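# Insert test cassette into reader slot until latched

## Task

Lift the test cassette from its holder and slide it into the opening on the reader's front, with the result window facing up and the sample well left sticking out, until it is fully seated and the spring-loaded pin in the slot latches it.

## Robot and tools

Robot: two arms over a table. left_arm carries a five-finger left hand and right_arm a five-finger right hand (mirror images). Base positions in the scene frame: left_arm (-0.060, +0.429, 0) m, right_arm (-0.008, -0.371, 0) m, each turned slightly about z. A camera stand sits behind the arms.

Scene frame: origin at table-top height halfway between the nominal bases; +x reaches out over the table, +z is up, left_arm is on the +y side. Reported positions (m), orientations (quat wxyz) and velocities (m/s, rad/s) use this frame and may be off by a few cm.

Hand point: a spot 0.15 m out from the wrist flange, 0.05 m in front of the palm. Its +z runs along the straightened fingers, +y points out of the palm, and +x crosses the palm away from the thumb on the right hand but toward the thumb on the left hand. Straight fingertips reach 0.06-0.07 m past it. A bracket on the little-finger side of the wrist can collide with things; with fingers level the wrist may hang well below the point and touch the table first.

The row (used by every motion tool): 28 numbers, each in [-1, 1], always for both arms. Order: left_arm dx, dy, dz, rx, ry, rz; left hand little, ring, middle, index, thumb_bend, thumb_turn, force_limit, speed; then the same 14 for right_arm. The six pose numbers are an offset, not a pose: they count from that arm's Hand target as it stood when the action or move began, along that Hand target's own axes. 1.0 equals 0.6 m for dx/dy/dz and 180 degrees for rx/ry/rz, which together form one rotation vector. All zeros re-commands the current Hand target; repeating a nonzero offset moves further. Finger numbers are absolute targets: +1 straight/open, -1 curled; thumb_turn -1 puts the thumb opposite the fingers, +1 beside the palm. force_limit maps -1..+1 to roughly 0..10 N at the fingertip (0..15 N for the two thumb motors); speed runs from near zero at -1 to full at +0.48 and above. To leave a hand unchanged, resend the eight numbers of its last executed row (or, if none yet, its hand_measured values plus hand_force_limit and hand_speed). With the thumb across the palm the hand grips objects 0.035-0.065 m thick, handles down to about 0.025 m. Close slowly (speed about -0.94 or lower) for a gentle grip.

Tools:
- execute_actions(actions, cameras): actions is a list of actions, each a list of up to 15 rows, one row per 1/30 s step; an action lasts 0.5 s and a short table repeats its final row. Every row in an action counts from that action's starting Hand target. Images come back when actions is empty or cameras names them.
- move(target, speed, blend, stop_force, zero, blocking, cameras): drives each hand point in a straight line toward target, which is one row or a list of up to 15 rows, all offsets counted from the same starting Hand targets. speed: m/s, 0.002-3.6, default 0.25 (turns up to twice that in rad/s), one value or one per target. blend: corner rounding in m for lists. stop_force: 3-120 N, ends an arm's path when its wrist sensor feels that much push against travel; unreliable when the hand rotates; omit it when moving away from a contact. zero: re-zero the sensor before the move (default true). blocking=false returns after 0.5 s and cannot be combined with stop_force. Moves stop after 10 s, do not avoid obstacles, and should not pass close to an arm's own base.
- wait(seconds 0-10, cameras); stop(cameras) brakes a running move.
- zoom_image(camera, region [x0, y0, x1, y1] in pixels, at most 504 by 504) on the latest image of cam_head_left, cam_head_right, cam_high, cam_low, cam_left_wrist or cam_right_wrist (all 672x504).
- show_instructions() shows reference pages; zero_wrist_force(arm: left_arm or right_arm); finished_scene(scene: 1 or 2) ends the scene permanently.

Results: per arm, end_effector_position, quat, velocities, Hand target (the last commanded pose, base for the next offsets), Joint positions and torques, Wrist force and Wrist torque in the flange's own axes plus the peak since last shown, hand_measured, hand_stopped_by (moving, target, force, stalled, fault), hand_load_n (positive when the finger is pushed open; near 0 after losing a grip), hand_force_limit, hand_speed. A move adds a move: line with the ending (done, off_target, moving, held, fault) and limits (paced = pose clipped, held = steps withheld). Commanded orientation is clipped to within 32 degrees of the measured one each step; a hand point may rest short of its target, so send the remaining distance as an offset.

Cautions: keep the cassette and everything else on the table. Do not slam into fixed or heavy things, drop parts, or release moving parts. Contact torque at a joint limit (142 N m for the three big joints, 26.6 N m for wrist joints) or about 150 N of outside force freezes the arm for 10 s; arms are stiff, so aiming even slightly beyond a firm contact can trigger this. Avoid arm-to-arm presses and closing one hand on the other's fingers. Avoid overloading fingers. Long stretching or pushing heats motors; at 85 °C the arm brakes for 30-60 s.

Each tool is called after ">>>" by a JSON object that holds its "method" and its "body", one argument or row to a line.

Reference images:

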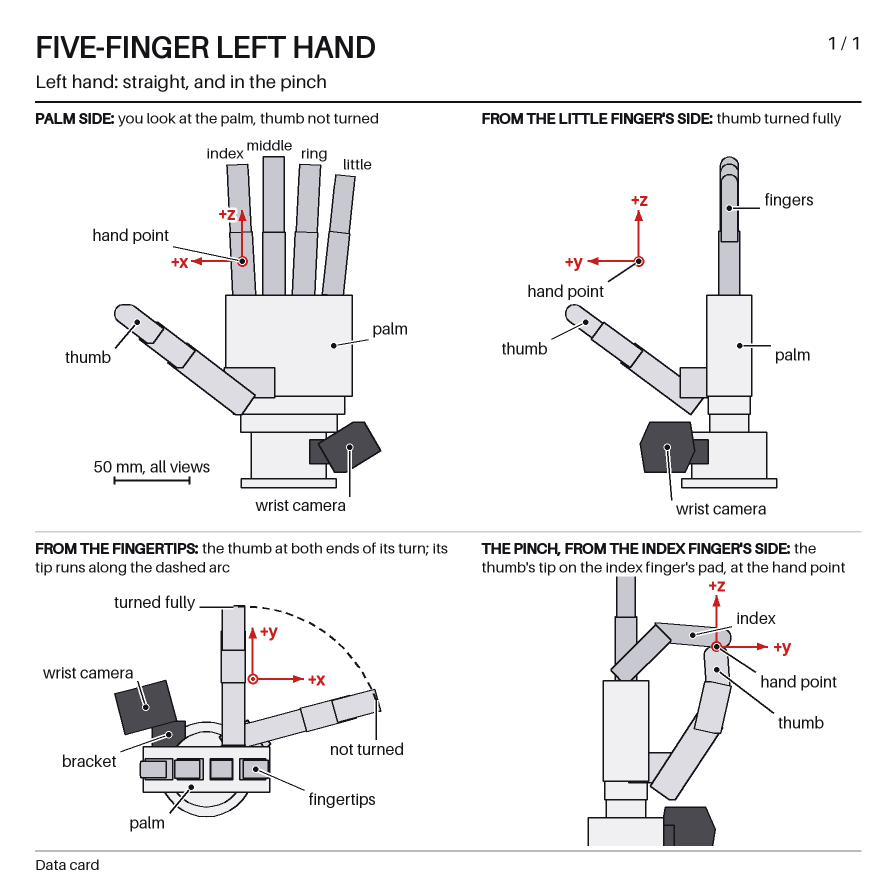

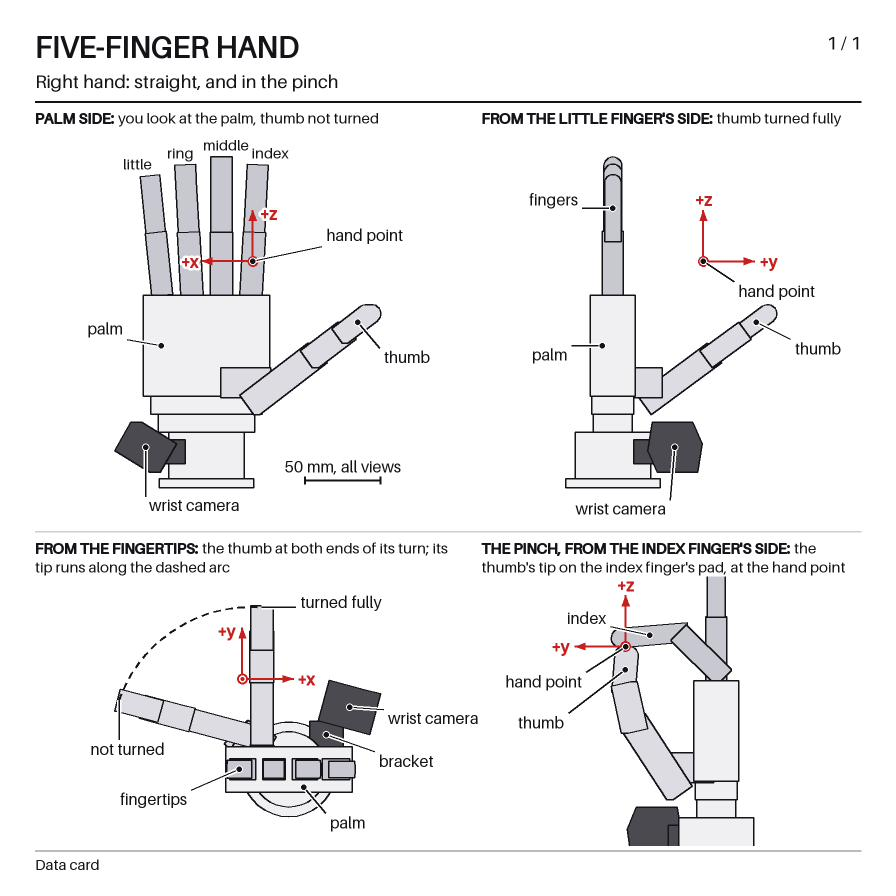

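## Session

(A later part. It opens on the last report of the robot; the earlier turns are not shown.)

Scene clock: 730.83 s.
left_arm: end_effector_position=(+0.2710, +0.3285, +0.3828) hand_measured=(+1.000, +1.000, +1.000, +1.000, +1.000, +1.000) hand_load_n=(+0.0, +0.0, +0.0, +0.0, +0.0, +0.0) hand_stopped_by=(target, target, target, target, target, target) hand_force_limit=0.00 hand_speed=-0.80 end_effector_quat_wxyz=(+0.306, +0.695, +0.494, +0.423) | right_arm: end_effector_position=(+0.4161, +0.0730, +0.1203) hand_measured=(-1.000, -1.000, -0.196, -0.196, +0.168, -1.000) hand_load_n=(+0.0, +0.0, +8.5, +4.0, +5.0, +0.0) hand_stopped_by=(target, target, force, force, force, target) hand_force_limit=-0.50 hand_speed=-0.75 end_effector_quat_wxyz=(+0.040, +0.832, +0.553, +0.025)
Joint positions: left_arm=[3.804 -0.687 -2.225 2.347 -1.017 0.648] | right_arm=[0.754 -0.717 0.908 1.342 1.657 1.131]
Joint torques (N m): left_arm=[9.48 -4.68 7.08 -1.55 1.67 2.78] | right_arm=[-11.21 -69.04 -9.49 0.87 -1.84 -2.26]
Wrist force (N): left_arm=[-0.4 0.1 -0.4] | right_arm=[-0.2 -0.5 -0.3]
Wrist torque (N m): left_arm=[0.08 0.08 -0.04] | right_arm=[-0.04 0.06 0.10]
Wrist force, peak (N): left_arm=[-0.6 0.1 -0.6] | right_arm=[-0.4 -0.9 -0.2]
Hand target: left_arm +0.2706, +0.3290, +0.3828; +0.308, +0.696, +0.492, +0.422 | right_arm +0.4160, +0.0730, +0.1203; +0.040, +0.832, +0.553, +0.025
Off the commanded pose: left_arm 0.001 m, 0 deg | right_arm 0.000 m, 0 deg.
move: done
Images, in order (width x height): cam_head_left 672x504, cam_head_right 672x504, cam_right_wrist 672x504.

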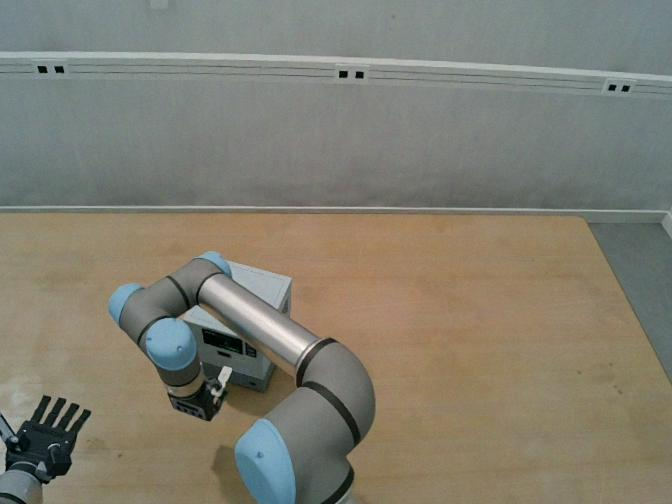

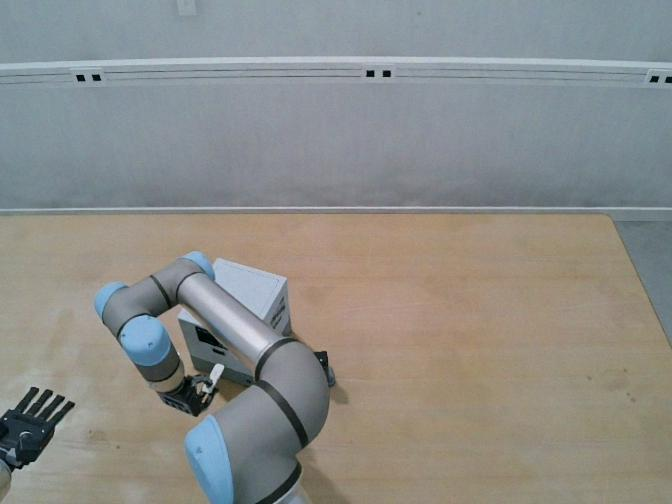

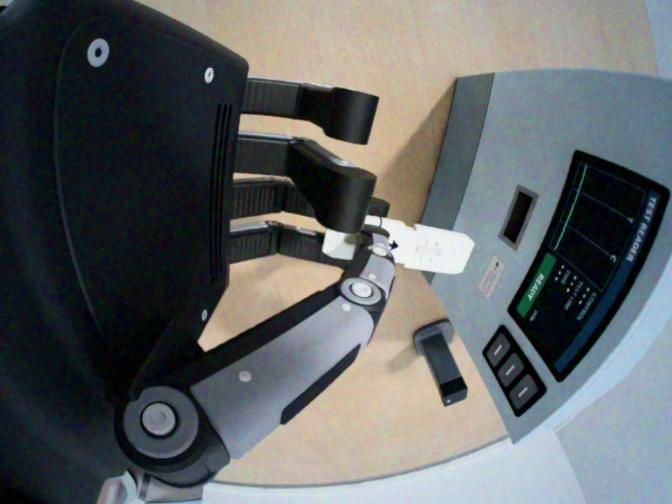

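>>> {"method": "move", "body": {
  "target": [0,0,0,0,0,0,1,1,1,1,1,1,0,-0.8,0,0.0663,0.0063,0,0,0,-1,-1,-0.6,-0.6,-0.1,-1,-0.5,-0.75],
  "speed": 0.02,
  "stop_force": 3,
  "cameras": ["cam_right_wrist","cam_head_left","cam_head_right"]
}}

>>> {"method": "zoom_image", "body": {
  "camera": "cam_right_wrist",
  "region": [430, 160, 530, 280]
}}

>>> {"method": "zoom_image", "body": {
  "camera": "cam_head_left",
  "region": [190, 330, 250, 390]
}}

>>> {"method": "zoom_image", "body": {
  "camera": "cam_head_right",
  "region": [180, 320, 240, 380]
}}

Scene clock: 764.73 s.
left_arm: end_effector_position=(+0.2710, +0.3285, +0.3828) hand_measured=(+1.000, +1.000, +1.000, +1.000, +1.000, +1.000) hand_load_n=(+0.0, +0.0, +0.0, +0.0, +0.0, +0.0) hand_stopped_by=(target, target, target, target, target, target) hand_force_limit=0.00 hand_speed=-0.80 end_effector_quat_wxyz=(+0.306, +0.695, +0.494, +0.423) | right_arm: end_effector_position=(+0.4462, +0.0603, +0.1203) hand_measured=(-1.000, -1.000, -0.196, -0.196, +0.166, -1.000) hand_load_n=(+0.0, +0.0, +9.5, +4.0, +3.5, +0.0) hand_stopped_by=(target, target, force, force, force, target) hand_force_limit=-0.50 hand_speed=-0.75 end_effector_quat_wxyz=(+0.040, +0.832, +0.553, +0.025)
Joint positions: left_arm=[3.804 -0.687 -2.225 2.347 -1.017 0.648] | right_arm=[0.706 -0.693 0.863 1.359 1.656 1.082]
Joint torques (N m): left_arm=[8.9 -4.32 7.17 -1.55 1.75 2.72] | right_arm=[9.21 -70 -8.57 0.94 1.01 2.09]
Wrist force (N): left_arm=[-0.5 0.0 -0.5] | right_arm=[0.0 -0.4 -0.2]
Wrist torque (N m): left_arm=[0.06 0.11 -0.05] | right_arm=[-0.04 0.02 -0.02]
Wrist force, peak (N): left_arm=[-0.9 0.1 -0.5] | right_arm=[-0.6 -13.4 -0.5]
Hand target: left_arm +0.2706, +0.3290, +0.3828; +0.308, +0.696, +0.492, +0.422 | right_arm +0.4462, +0.0604, +0.1203; +0.040, +0.832, +0.553, +0.025 (not the last commanded pose)
Off the commanded pose: left_arm 0.001 m, 0 deg | right_arm 0.007 m, 0 deg.
move: contact (right_arm)
Images, in order (width x height): cam_head_left 672x504, cam_head_right 672x504, cam_right_wrist 672x504.

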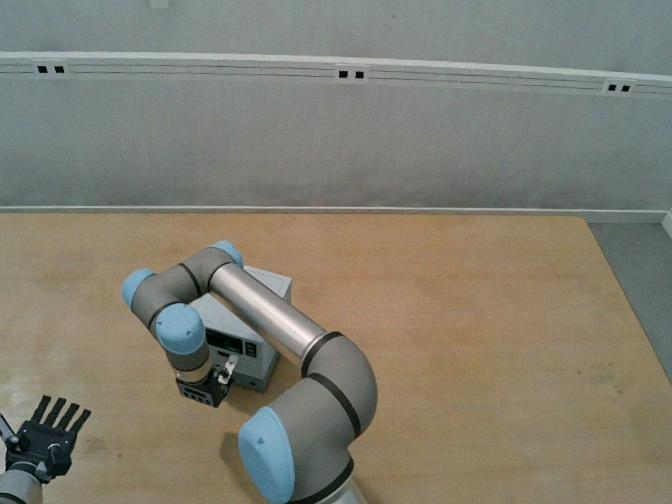

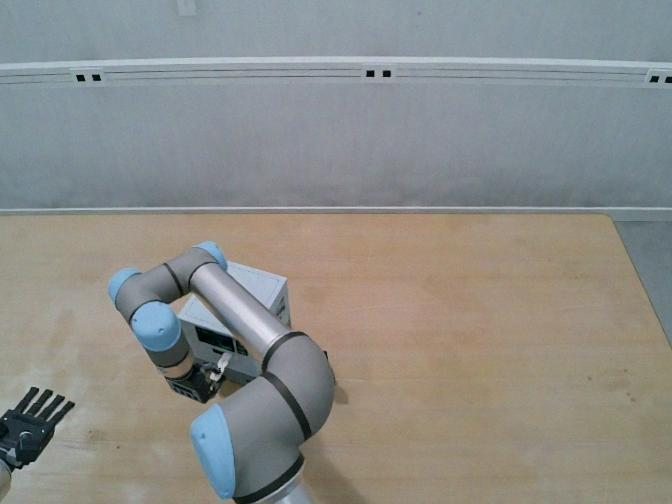

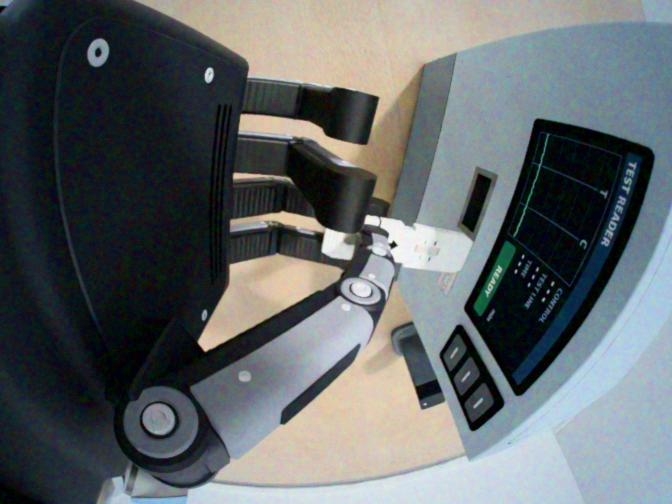

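Scaled by 4.200 from the camera's 672x504 image, which has a finer 960x720 frame.

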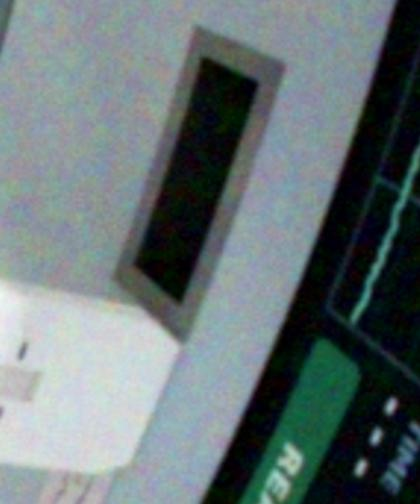

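Scaled by 8.400 from the camera's 672x504 image, which has a finer 960x720 frame.

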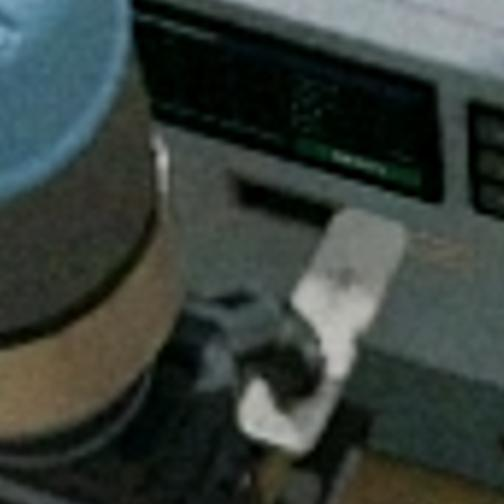

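Scaled by 8.400 from the camera's 672x504 image, which has a finer 960x720 frame.

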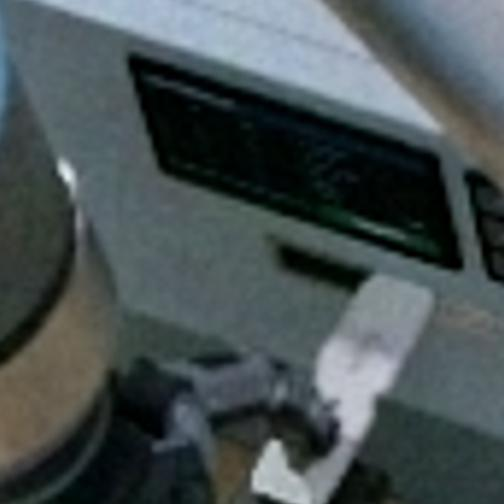

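>>> {"method": "move", "body": {
  "target": [
    [0,0,0,0,0,0,1,1,1,1,1,1,0,-0.8,-0.0009,-0.0166,-0.0015,0,0,0,-1,-1,-0.6,-0.6,-0.1,-1,-0.5,-0.75],
    [0,0,0,0,0,0,1,1,1,1,1,1,0,-0.8,0.0428,-0.0198,0.0082,0,0,0,-1,-1,-0.6,-0.6,-0.1,-1,-0.5,-0.75]
  ],
  "speed": 0.06,
  "cameras": ["cam_right_wrist","cam_head_left","cam_head_right"]
}}

>>> {"method": "zoom_image", "body": {
  "camera": "cam_right_wrist",
  "region": [400, 190, 520, 300]
}}

>>> {"method": "zoom_image", "body": {
  "camera": "cam_head_left",
  "region": [190, 330, 250, 390]
}}

>>> {"method": "zoom_image", "body": {
  "camera": "cam_head_right",
  "region": [180, 320, 240, 380]
}}

Scene clock: 838.13 s.
left_arm: end_effector_position=(+0.2710, +0.3285, +0.3828) hand_measured=(+1.000, +1.000, +1.000, +1.000, +1.000, +1.000) hand_load_n=(+0.0, +0.0, +0.0, +0.0, +0.0, +0.0) hand_stopped_by=(target, target, target, target, target, target) hand_force_limit=0.00 hand_speed=-0.80 end_effector_quat_wxyz=(+0.306, +0.695, +0.494, +0.423) | right_arm: end_effector_position=(+0.4456, +0.0884, +0.1142) hand_measured=(-1.000, -1.000, -0.196, -0.196, +0.166, -1.000) hand_load_n=(+0.0, +0.0, +9.5, +4.0, +3.0, +0.0) hand_stopped_by=(target, target, force, force, force, target) hand_force_limit=-0.50 hand_speed=-0.75 end_effector_quat_wxyz=(+0.040, +0.832, +0.553, +0.025)
Joint positions: left_arm=[3.804 -0.687 -2.225 2.347 -1.017 0.648] | right_arm=[0.741 -0.618 0.738 1.411 1.657 1.117]
Joint torques (N m): left_arm=[9.06 -4.71 8.07 -1.63 1.75 2.78] | right_arm=[9.84 -43.96 -30.59 3.79 2.16 2.09]
Wrist force (N): left_arm=[-0.3 0.1 -0.6] | right_arm=[-0.2 -0.3 -0.2]
Wrist torque (N m): left_arm=[0.08 0.07 -0.04] | right_arm=[-0.02 0.04 -0.06]
Wrist force, peak (N): left_arm=[-0.8 0.1 -0.5] | right_arm=[-0.3 -0.8 -0.3]
Hand target: left_arm +0.2706, +0.3290, +0.3828; +0.308, +0.696, +0.492, +0.422 | right_arm +0.4456, +0.0884, +0.1142; +0.040, +0.832, +0.553, +0.025
Off the commanded pose: left_arm 0.001 m, 0 deg | right_arm 0.000 m, 0 deg.
move: done
Images, in order (width x height): cam_head_left 672x504, cam_head_right 672x504, cam_right_wrist 672x504.

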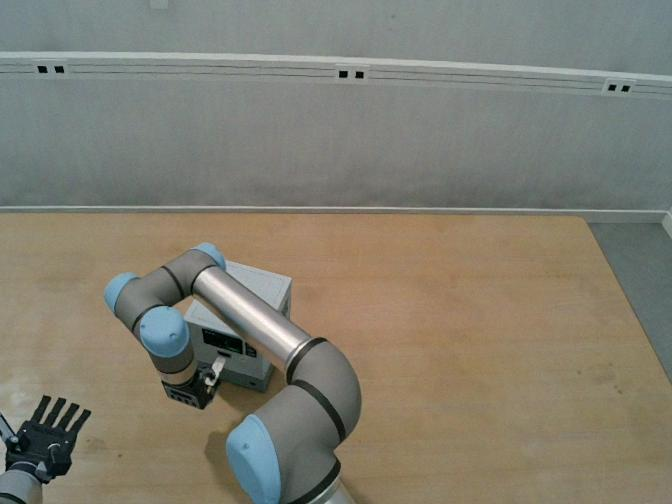

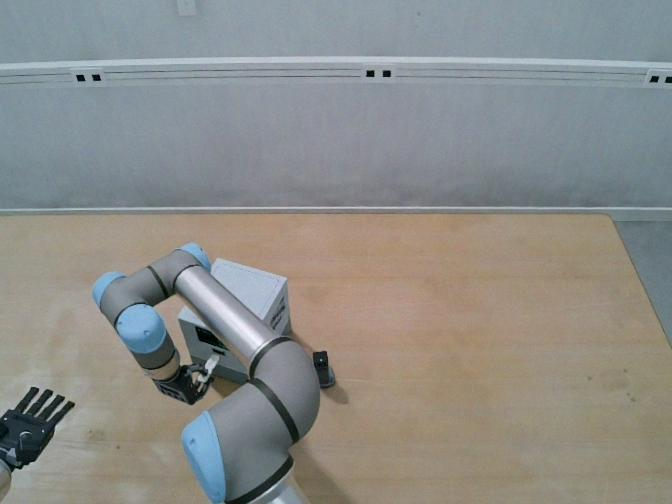

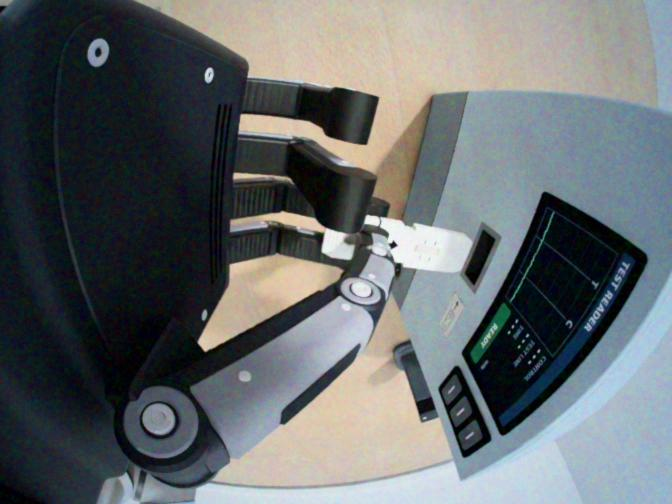

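Scaled by 4.200 from the camera's 672x504 image, which has a finer 960x720 frame.

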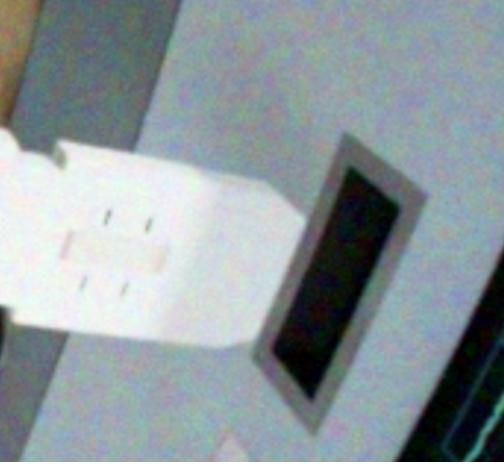

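Scaled by 8.400 from the camera's 672x504 image, which has a finer 960x720 frame.

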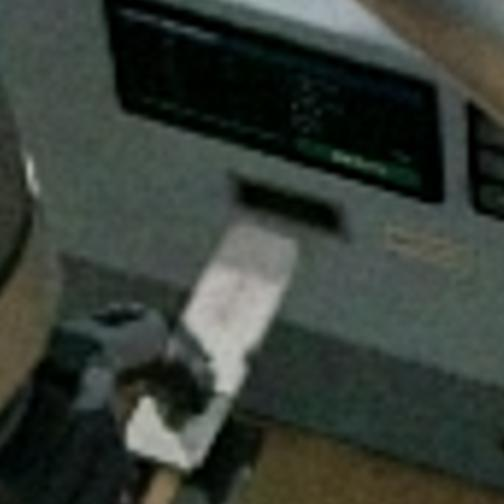

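Scaled by 8.400 from the camera's 672x504 image, which has a finer 960x720 frame.

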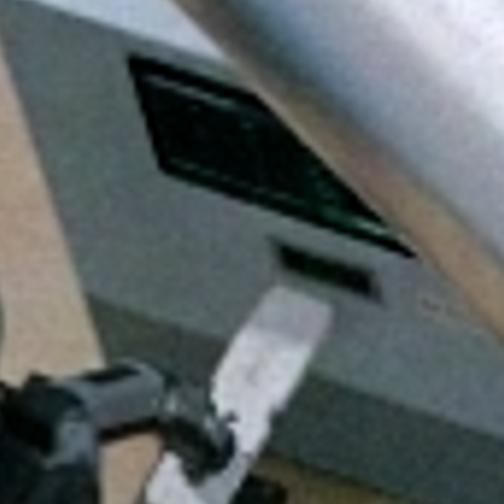

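>>> {"method": "move", "body": {
  "target": [0,0,0,0,0,0,1,1,1,1,1,1,0,-0.8,-0.0007,0.0267,0.0025,0,0,0,-1,-1,-0.6,-0.6,-0.1,-1,-0.5,-0.75],
  "speed": 0.01,
  "stop_force": 3,
  "cameras": ["cam_right_wrist","cam_head_left","cam_head_right"]
}}

>>> {"method": "zoom_image", "body": {
  "camera": "cam_right_wrist",
  "region": [400, 190, 520, 300]
}}

>>> {"method": "zoom_image", "body": {
  "camera": "cam_head_left",
  "region": [190, 330, 250, 390]
}}

>>> {"method": "zoom_image", "body": {
  "camera": "cam_head_right",
  "region": [180, 320, 240, 380]
}}

Scene clock: 855.63 s.
left_arm: end_effector_position=(+0.2710, +0.3285, +0.3828) hand_measured=(+1.000, +1.000, +1.000, +1.000, +1.000, +1.000) hand_load_n=(+0.0, +0.0, +0.0, +0.0, +0.0, +0.0) hand_stopped_by=(target, target, target, target, target, target) hand_force_limit=0.00 hand_speed=-0.80 end_effector_quat_wxyz=(+0.306, +0.695, +0.494, +0.423) | right_arm: end_effector_position=(+0.4603, +0.0818, +0.1142) hand_measured=(-1.000, -1.000, -0.196, -0.196, +0.166, -1.000) hand_load_n=(+0.0, +0.0, +9.5, +4.0, +3.5, +0.5) hand_stopped_by=(target, target, force, force, force, target) hand_force_limit=-0.50 hand_speed=-0.75 end_effector_quat_wxyz=(+0.040, +0.832, +0.553, +0.025)
Joint positions: left_arm=[3.804 -0.687 -2.225 2.347 -1.017 0.648] | right_arm=[0.718 -0.604 0.712 1.422 1.656 1.094]
Joint torques (N m): left_arm=[8.48 -5.3 7.66 -1.56 1.76 2.86] | right_arm=[-10.81 -44.15 -30.81 3.78 -1.76 -2.17]
Wrist force (N): left_arm=[-0.4 0.0 -0.5] | right_arm=[0.0 -0.6 -0.1]
Wrist torque (N m): left_arm=[0.07 0.08 -0.04] | right_arm=[-0.07 0.02 0.09]
Wrist force, peak (N): left_arm=[-0.7 0.1 -0.7] | right_arm=[-0.4 -0.8 -0.6]
Hand target: left_arm +0.2706, +0.3290, +0.3828; +0.308, +0.696, +0.492, +0.422 | right_arm +0.4603, +0.0818, +0.1142; +0.040, +0.832, +0.553, +0.025
Off the commanded pose: left_arm 0.001 m, 0 deg | right_arm 0.000 m, 0 deg.
move: done
Images, in order (width x height): cam_head_left 672x504, cam_head_right 672x504, cam_right_wrist 672x504.

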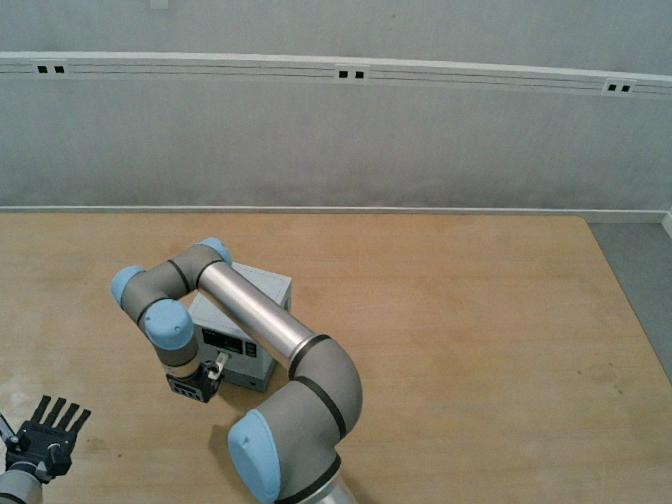

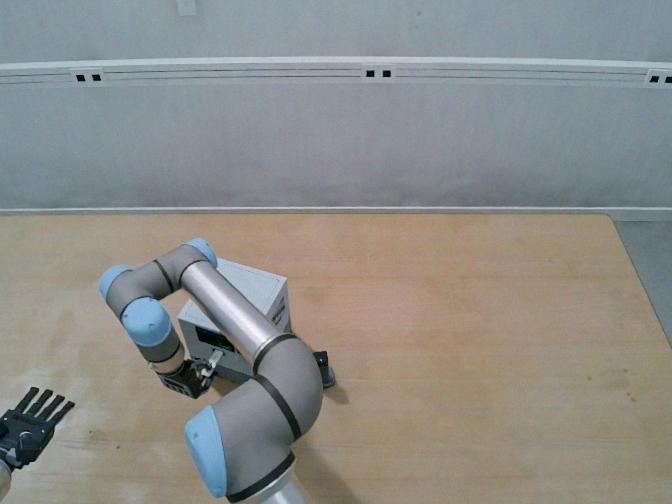

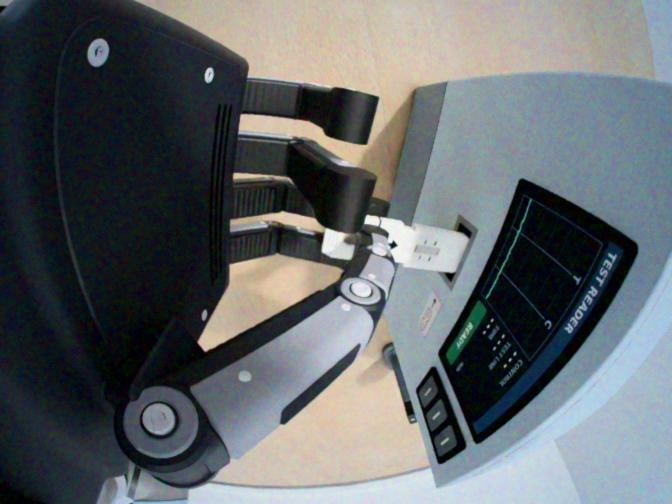

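Scaled by 4.200 from the camera's 672x504 image, which has a finer 960x720 frame.

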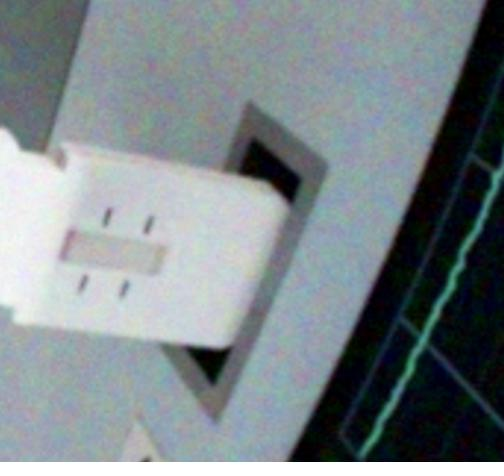

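Scaled by 8.400 from the camera's 672x504 image, which has a finer 960x720 frame.

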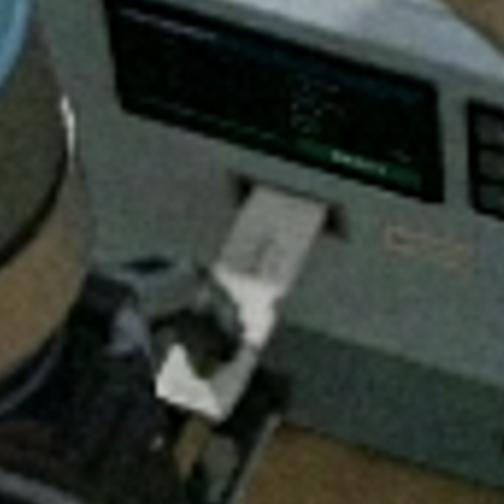

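Scaled by 8.400 from the camera's 672x504 image, which has a finer 960x720 frame.

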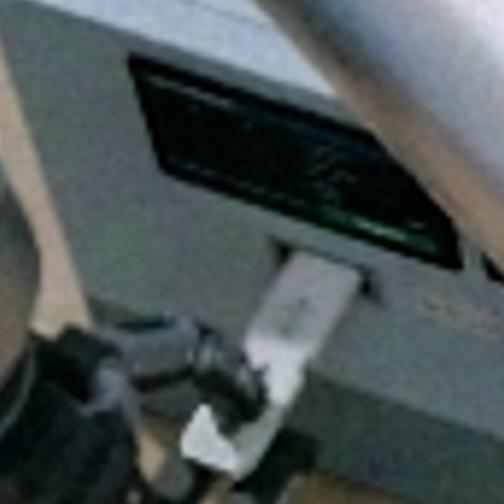

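>>> {"method": "move", "body": {
  "target": [0,0,0,0,0,0,1,1,1,1,1,1,0,-0.8,0.0007,0.0133,0.0013,0,0,0,-1,-1,-0.6,-0.6,-0.1,-1,-0.5,-0.75],
  "speed": 0.01,
  "stop_force": 3,
  "cameras": ["cam_right_wrist","cam_head_left"]
}}

>>> {"method": "zoom_image", "body": {
  "camera": "cam_right_wrist",
  "region": [400, 190, 520, 300]
}}

>>> {"method": "zoom_image", "body": {
  "camera": "cam_head_left",
  "region": [190, 330, 250, 390]
}}

Scene clock: 868.87 s.
left_arm: end_effector_position=(+0.2710, +0.3285, +0.3828) hand_measured=(+1.000, +1.000, +1.000, +1.000, +1.000, +1.000) hand_load_n=(+0.0, +0.0, +0.5, +0.0, +0.0, +0.0) hand_stopped_by=(target, target, target, target, target, target) hand_force_limit=0.00 hand_speed=-0.80 end_effector_quat_wxyz=(+0.306, +0.695, +0.494, +0.423) | right_arm: end_effector_position=(+0.4678, +0.0791, +0.1142) hand_measured=(-1.000, -1.000, -0.196, -0.196, +0.166, -1.000) hand_load_n=(+0.0, +0.0, +9.0, +4.0, +3.5, +0.0) hand_stopped_by=(target, target, force, force, force, target) hand_force_limit=-0.50 hand_speed=-0.75 end_effector_quat_wxyz=(+0.040, +0.832, +0.553, +0.025)
Joint positions: left_arm=[3.804 -0.687 -2.225 2.347 -1.017 0.648] | right_arm=[0.707 -0.595 0.694 1.43 1.656 1.084]
Joint torques (N m): left_arm=[8.85 -5.46 7.83 -1.49 1.71 2.69] | right_arm=[-10.3 -44.84 -29.95 3.74 -1.73 -2.15]
Wrist force (N): left_arm=[-0.2 0.1 -0.4] | right_arm=[0.0 -0.8 -0.2]
Wrist torque (N m): left_arm=[0.07 0.07 -0.03] | right_arm=[-0.05 0.05 0.06]
Wrist force, peak (N): left_arm=[-0.5 0.0 -0.8] | right_arm=[-0.2 -0.8 -0.5]
Hand target: left_arm +0.2706, +0.3290, +0.3828; +0.308, +0.696, +0.492, +0.422 | right_arm +0.4678, +0.0791, +0.1142; +0.040, +0.832, +0.553, +0.025
Off the commanded pose: left_arm 0.001 m, 0 deg | right_arm 0.000 m, 0 deg.
move: done
Images, in order (width x height): cam_head_left 672x504, cam_right_wrist 672x504.

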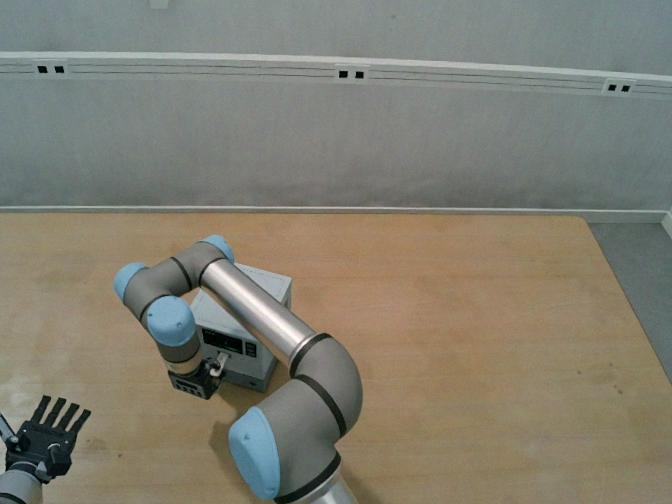

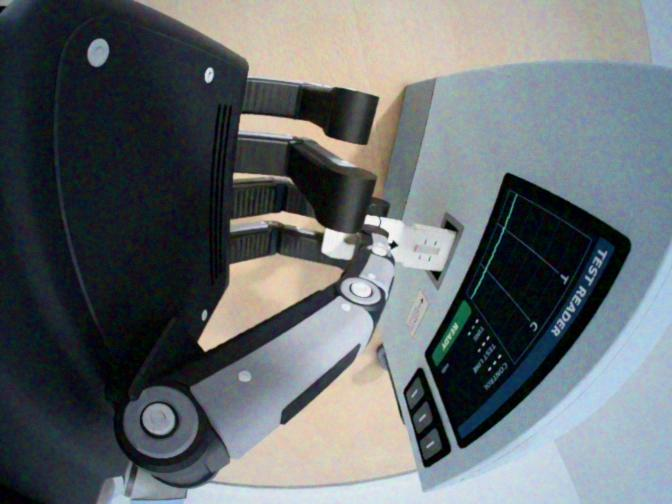

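Scaled by 4.200 from the camera's 672x504 image, which has a finer 960x720 frame.

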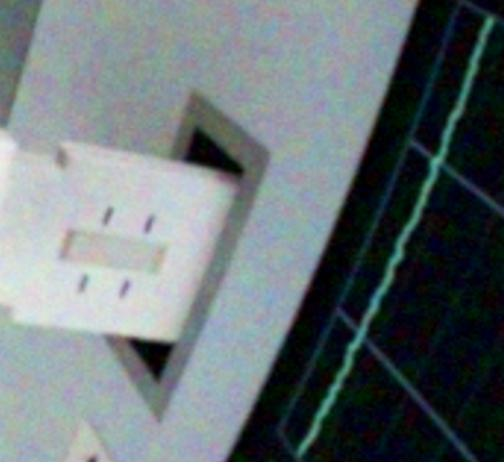

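Scaled by 8.400 from the camera's 672x504 image, which has a finer 960x720 frame.

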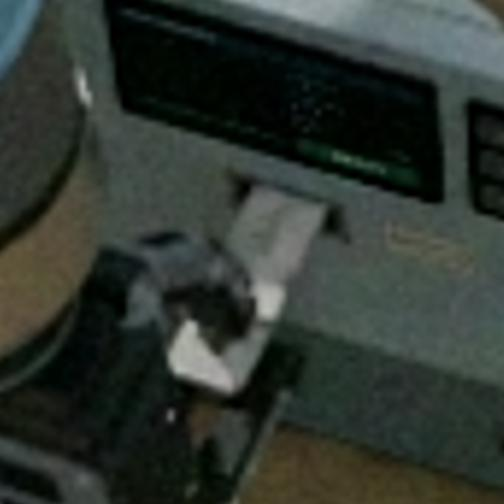

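>>> {"method": "move", "body": {
  "target": [0,0,0,0,0,0,1,1,1,1,1,1,0,-0.8,-0.0008,0.0166,0.0016,0,0,0,-1,-1,-0.6,-0.6,-0.1,-1,-0.5,-0.75],
  "speed": 0.01,
  "stop_force": 3,
  "cameras": ["cam_right_wrist","cam_head_left","cam_head_right"]
}}

>>> {"method": "zoom_image", "body": {
  "camera": "cam_right_wrist",
  "region": [380, 190, 480, 290]
}}

>>> {"method": "zoom_image", "body": {
  "camera": "cam_head_left",
  "region": [190, 330, 250, 390]
}}

>>> {"method": "zoom_image", "body": {
  "camera": "cam_head_right",
  "region": [180, 320, 240, 380]
}}

Scene clock: 876.67 s.
left_arm: end_effector_position=(+0.2710, +0.3285, +0.3828) hand_measured=(+1.000, +1.000, +1.000, +1.000, +1.000, +1.000) hand_load_n=(+0.0, +0.0, +0.0, +0.0, +0.0, +0.0) hand_stopped_by=(target, target, target, target, target, target) hand_force_limit=0.00 hand_speed=-0.80 end_effector_quat_wxyz=(+0.306, +0.695, +0.494, +0.423) | right_arm: end_effector_position=(+0.4769, +0.0748, +0.1142) hand_measured=(-1.000, -1.000, -0.196, -0.196, +0.166, -1.000) hand_load_n=(+0.0, +0.5, +9.5, +4.0, +3.5, +0.0) hand_stopped_by=(target, target, force, force, force, target) hand_force_limit=-0.50 hand_speed=-0.75 end_effector_quat_wxyz=(+0.040, +0.832, +0.553, +0.025)
Joint positions: left_arm=[3.804 -0.687 -2.225 2.347 -1.017 0.648] | right_arm=[0.693 -0.586 0.677 1.437 1.655 1.069]
Joint torques (N m): left_arm=[8.2 -4.27 8.54 -1.56 1.63 2.79] | right_arm=[-10.92 -44.88 -29.58 3.93 -1.43 -2.07]
Wrist force (N): left_arm=[-0.5 0.0 -0.4] | right_arm=[1.4 -1.2 -0.2]
Wrist torque (N m): left_arm=[0.05 0.11 -0.04] | right_arm=[-0.08 0.05 0.00]
Wrist force, peak (N): left_arm=[-0.8 0.2 -0.6] | right_arm=[1.1 -1.8 -0.2]
Hand target: left_arm +0.2706, +0.3290, +0.3828; +0.308, +0.696, +0.492, +0.422 | right_arm +0.4769, +0.0748, +0.1142; +0.040, +0.832, +0.553, +0.025
Off the commanded pose: left_arm 0.001 m, 0 deg | right_arm 0.000 m, 0 deg.
move: done
Images, in order (width x height): cam_head_left 672x504, cam_head_right 672x504, cam_right_wrist 672x504.

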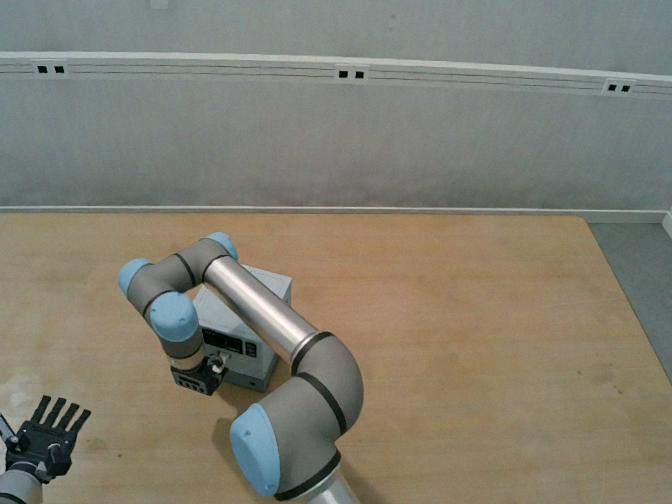

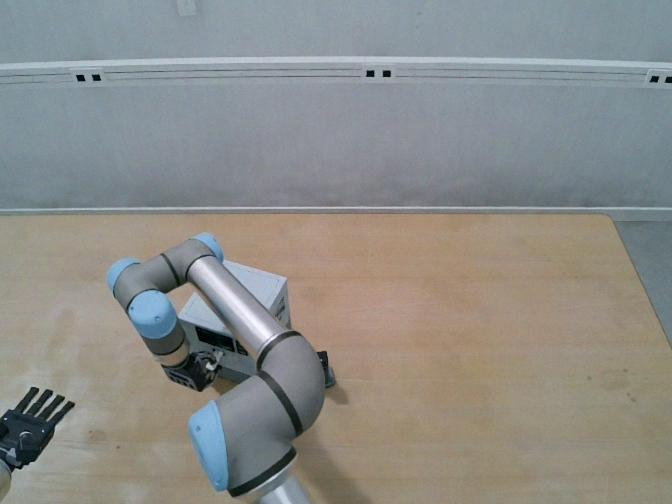

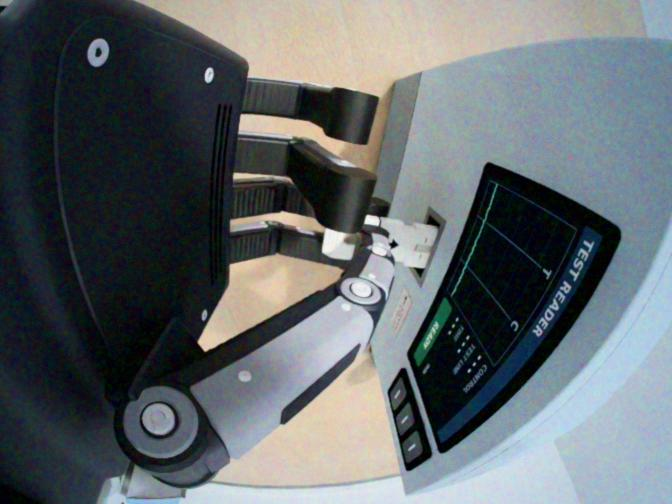

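Scaled by 5.040 from the camera's 672x504 image, which has a finer 960x720 frame.

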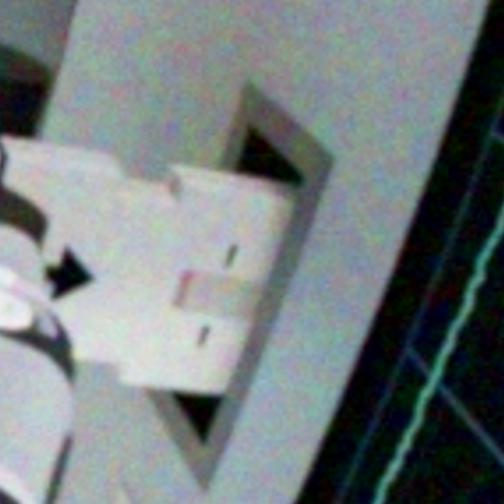

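Scaled by 8.400 from the camera's 672x504 image, which has a finer 960x720 frame.

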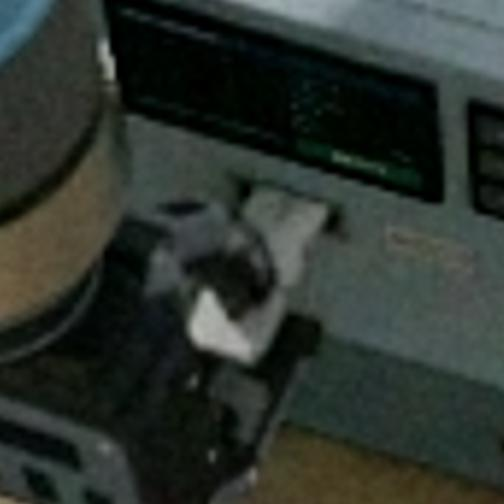

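Scaled by 8.400 from the camera's 672x504 image, which has a finer 960x720 frame.

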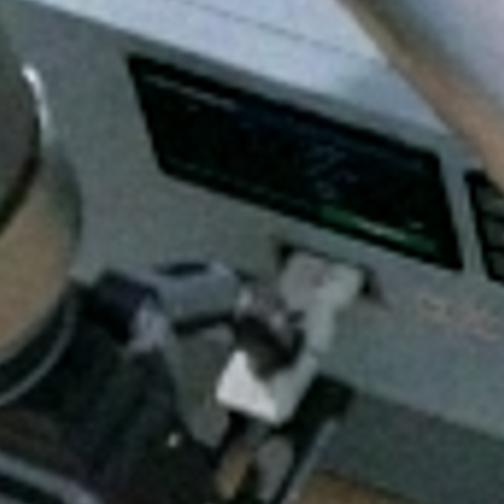

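>>> {"method": "move", "body": {
  "target": [0,0,0,0,0,0,1,1,1,1,1,1,0,-0.8,0.0016,0.0149,0.0014,0,0,0,-1,-1,-0.6,-0.6,-0.1,-1,-0.5,-0.75],
  "speed": 0.01,
  "stop_force": 4,
  "cameras": ["cam_right_wrist","cam_head_left","cam_head_right"]
}}

>>> {"method": "zoom_image", "body": {
  "camera": "cam_right_wrist",
  "region": [360, 180, 480, 300]
}}

>>> {"method": "zoom_image", "body": {
  "camera": "cam_head_left",
  "region": [190, 330, 250, 390]
}}

Scene clock: 887.37 s.
left_arm: end_effector_position=(+0.2710, +0.3285, +0.3828) hand_measured=(+1.000, +1.000, +1.000, +1.000, +1.000, +1.000) hand_load_n=(+0.0, +0.0, +0.0, +0.0, +0.0, +0.0) hand_stopped_by=(target, target, target, target, target, target) hand_force_limit=0.00 hand_speed=-0.80 end_effector_quat_wxyz=(+0.306, +0.695, +0.494, +0.423) | right_arm: end_effector_position=(+0.4855, +0.0722, +0.1142) hand_measured=(-1.000, -1.000, -0.196, -0.196, +0.166, -1.000) hand_load_n=(+0.0, +0.0, +9.5, +4.0, +3.5, -0.5) hand_stopped_by=(target, target, force, force, force, target) hand_force_limit=-0.50 hand_speed=-0.75 end_effector_quat_wxyz=(+0.040, +0.832, +0.553, +0.025)
Joint positions: left_arm=[3.804 -0.687 -2.225 2.347 -1.017 0.648] | right_arm=[0.681 -0.572 0.65 1.449 1.654 1.058]
Joint torques (N m): left_arm=[8.72 -5.41 8.29 -1.61 1.68 2.75] | right_arm=[-11.22 -44.41 -30.93 3.84 -1.5 -2.1]
Wrist force (N): left_arm=[-0.5 0.0 -0.5] | right_arm=[1.0 -2.1 -1.1]
Wrist torque (N m): left_arm=[0.06 0.10 -0.04] | right_arm=[-0.09 0.08 0.01]
Wrist force, peak (N): left_arm=[-0.8 0.1 -0.7] | right_arm=[1.2 -2.1 -1.1]
Hand target: left_arm +0.2706, +0.3290, +0.3828; +0.308, +0.696, +0.492, +0.422 | right_arm +0.4855, +0.0722, +0.1142; +0.040, +0.832, +0.553, +0.025
Off the commanded pose: left_arm 0.001 m, 0 deg | right_arm 0.000 m, 0 deg.
move: done
Images, in order (width x height): cam_head_left 672x504, cam_head_right 672x504, cam_right_wrist 672x504.

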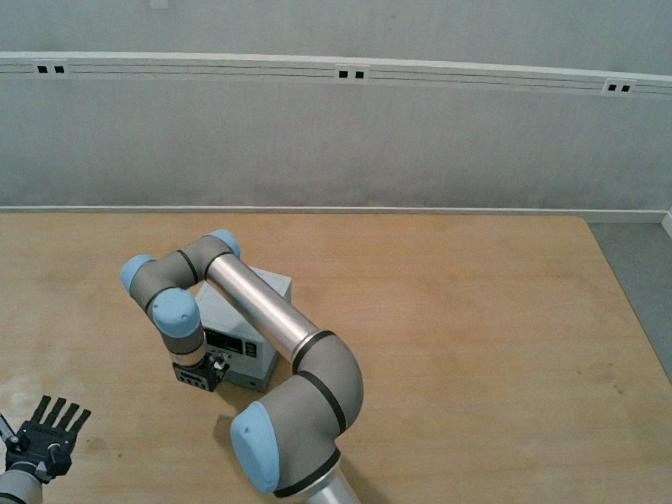

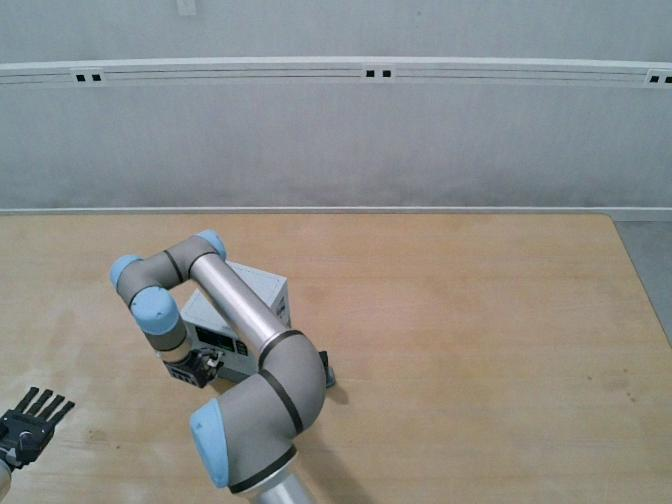

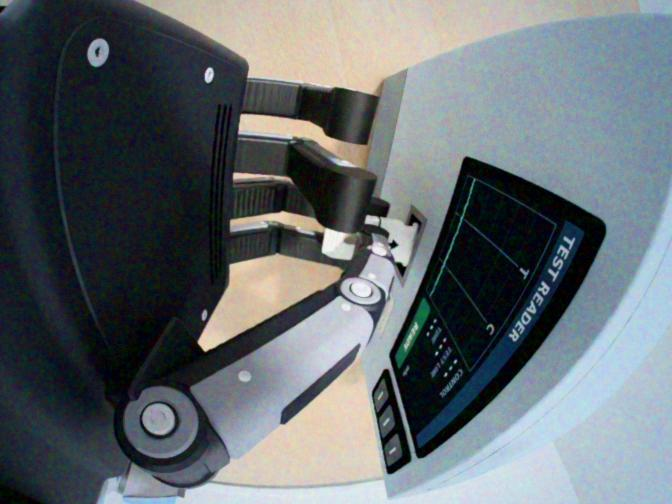

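Scaled by 4.200 from the camera's 672x504 image, which has a finer 960x720 frame.

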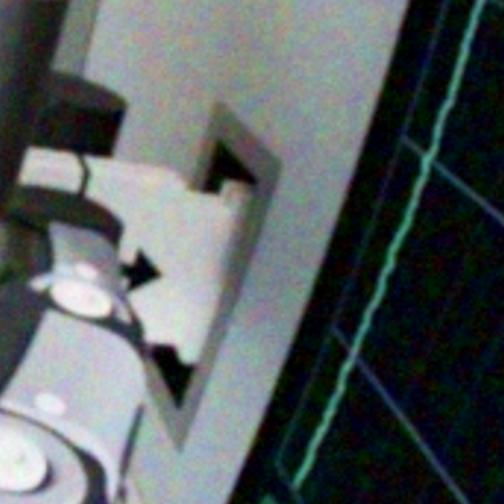

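Scaled by 8.400 from the camera's 672x504 image, which has a finer 960x720 frame.

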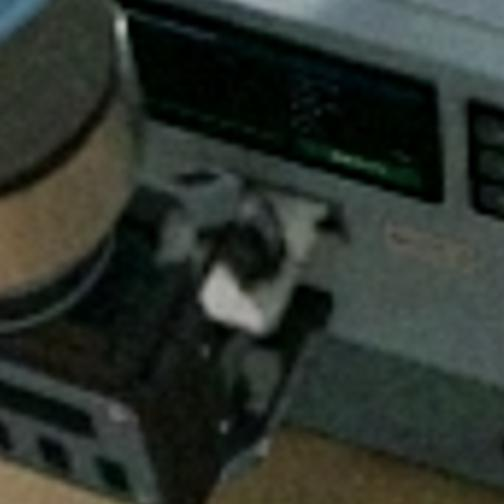

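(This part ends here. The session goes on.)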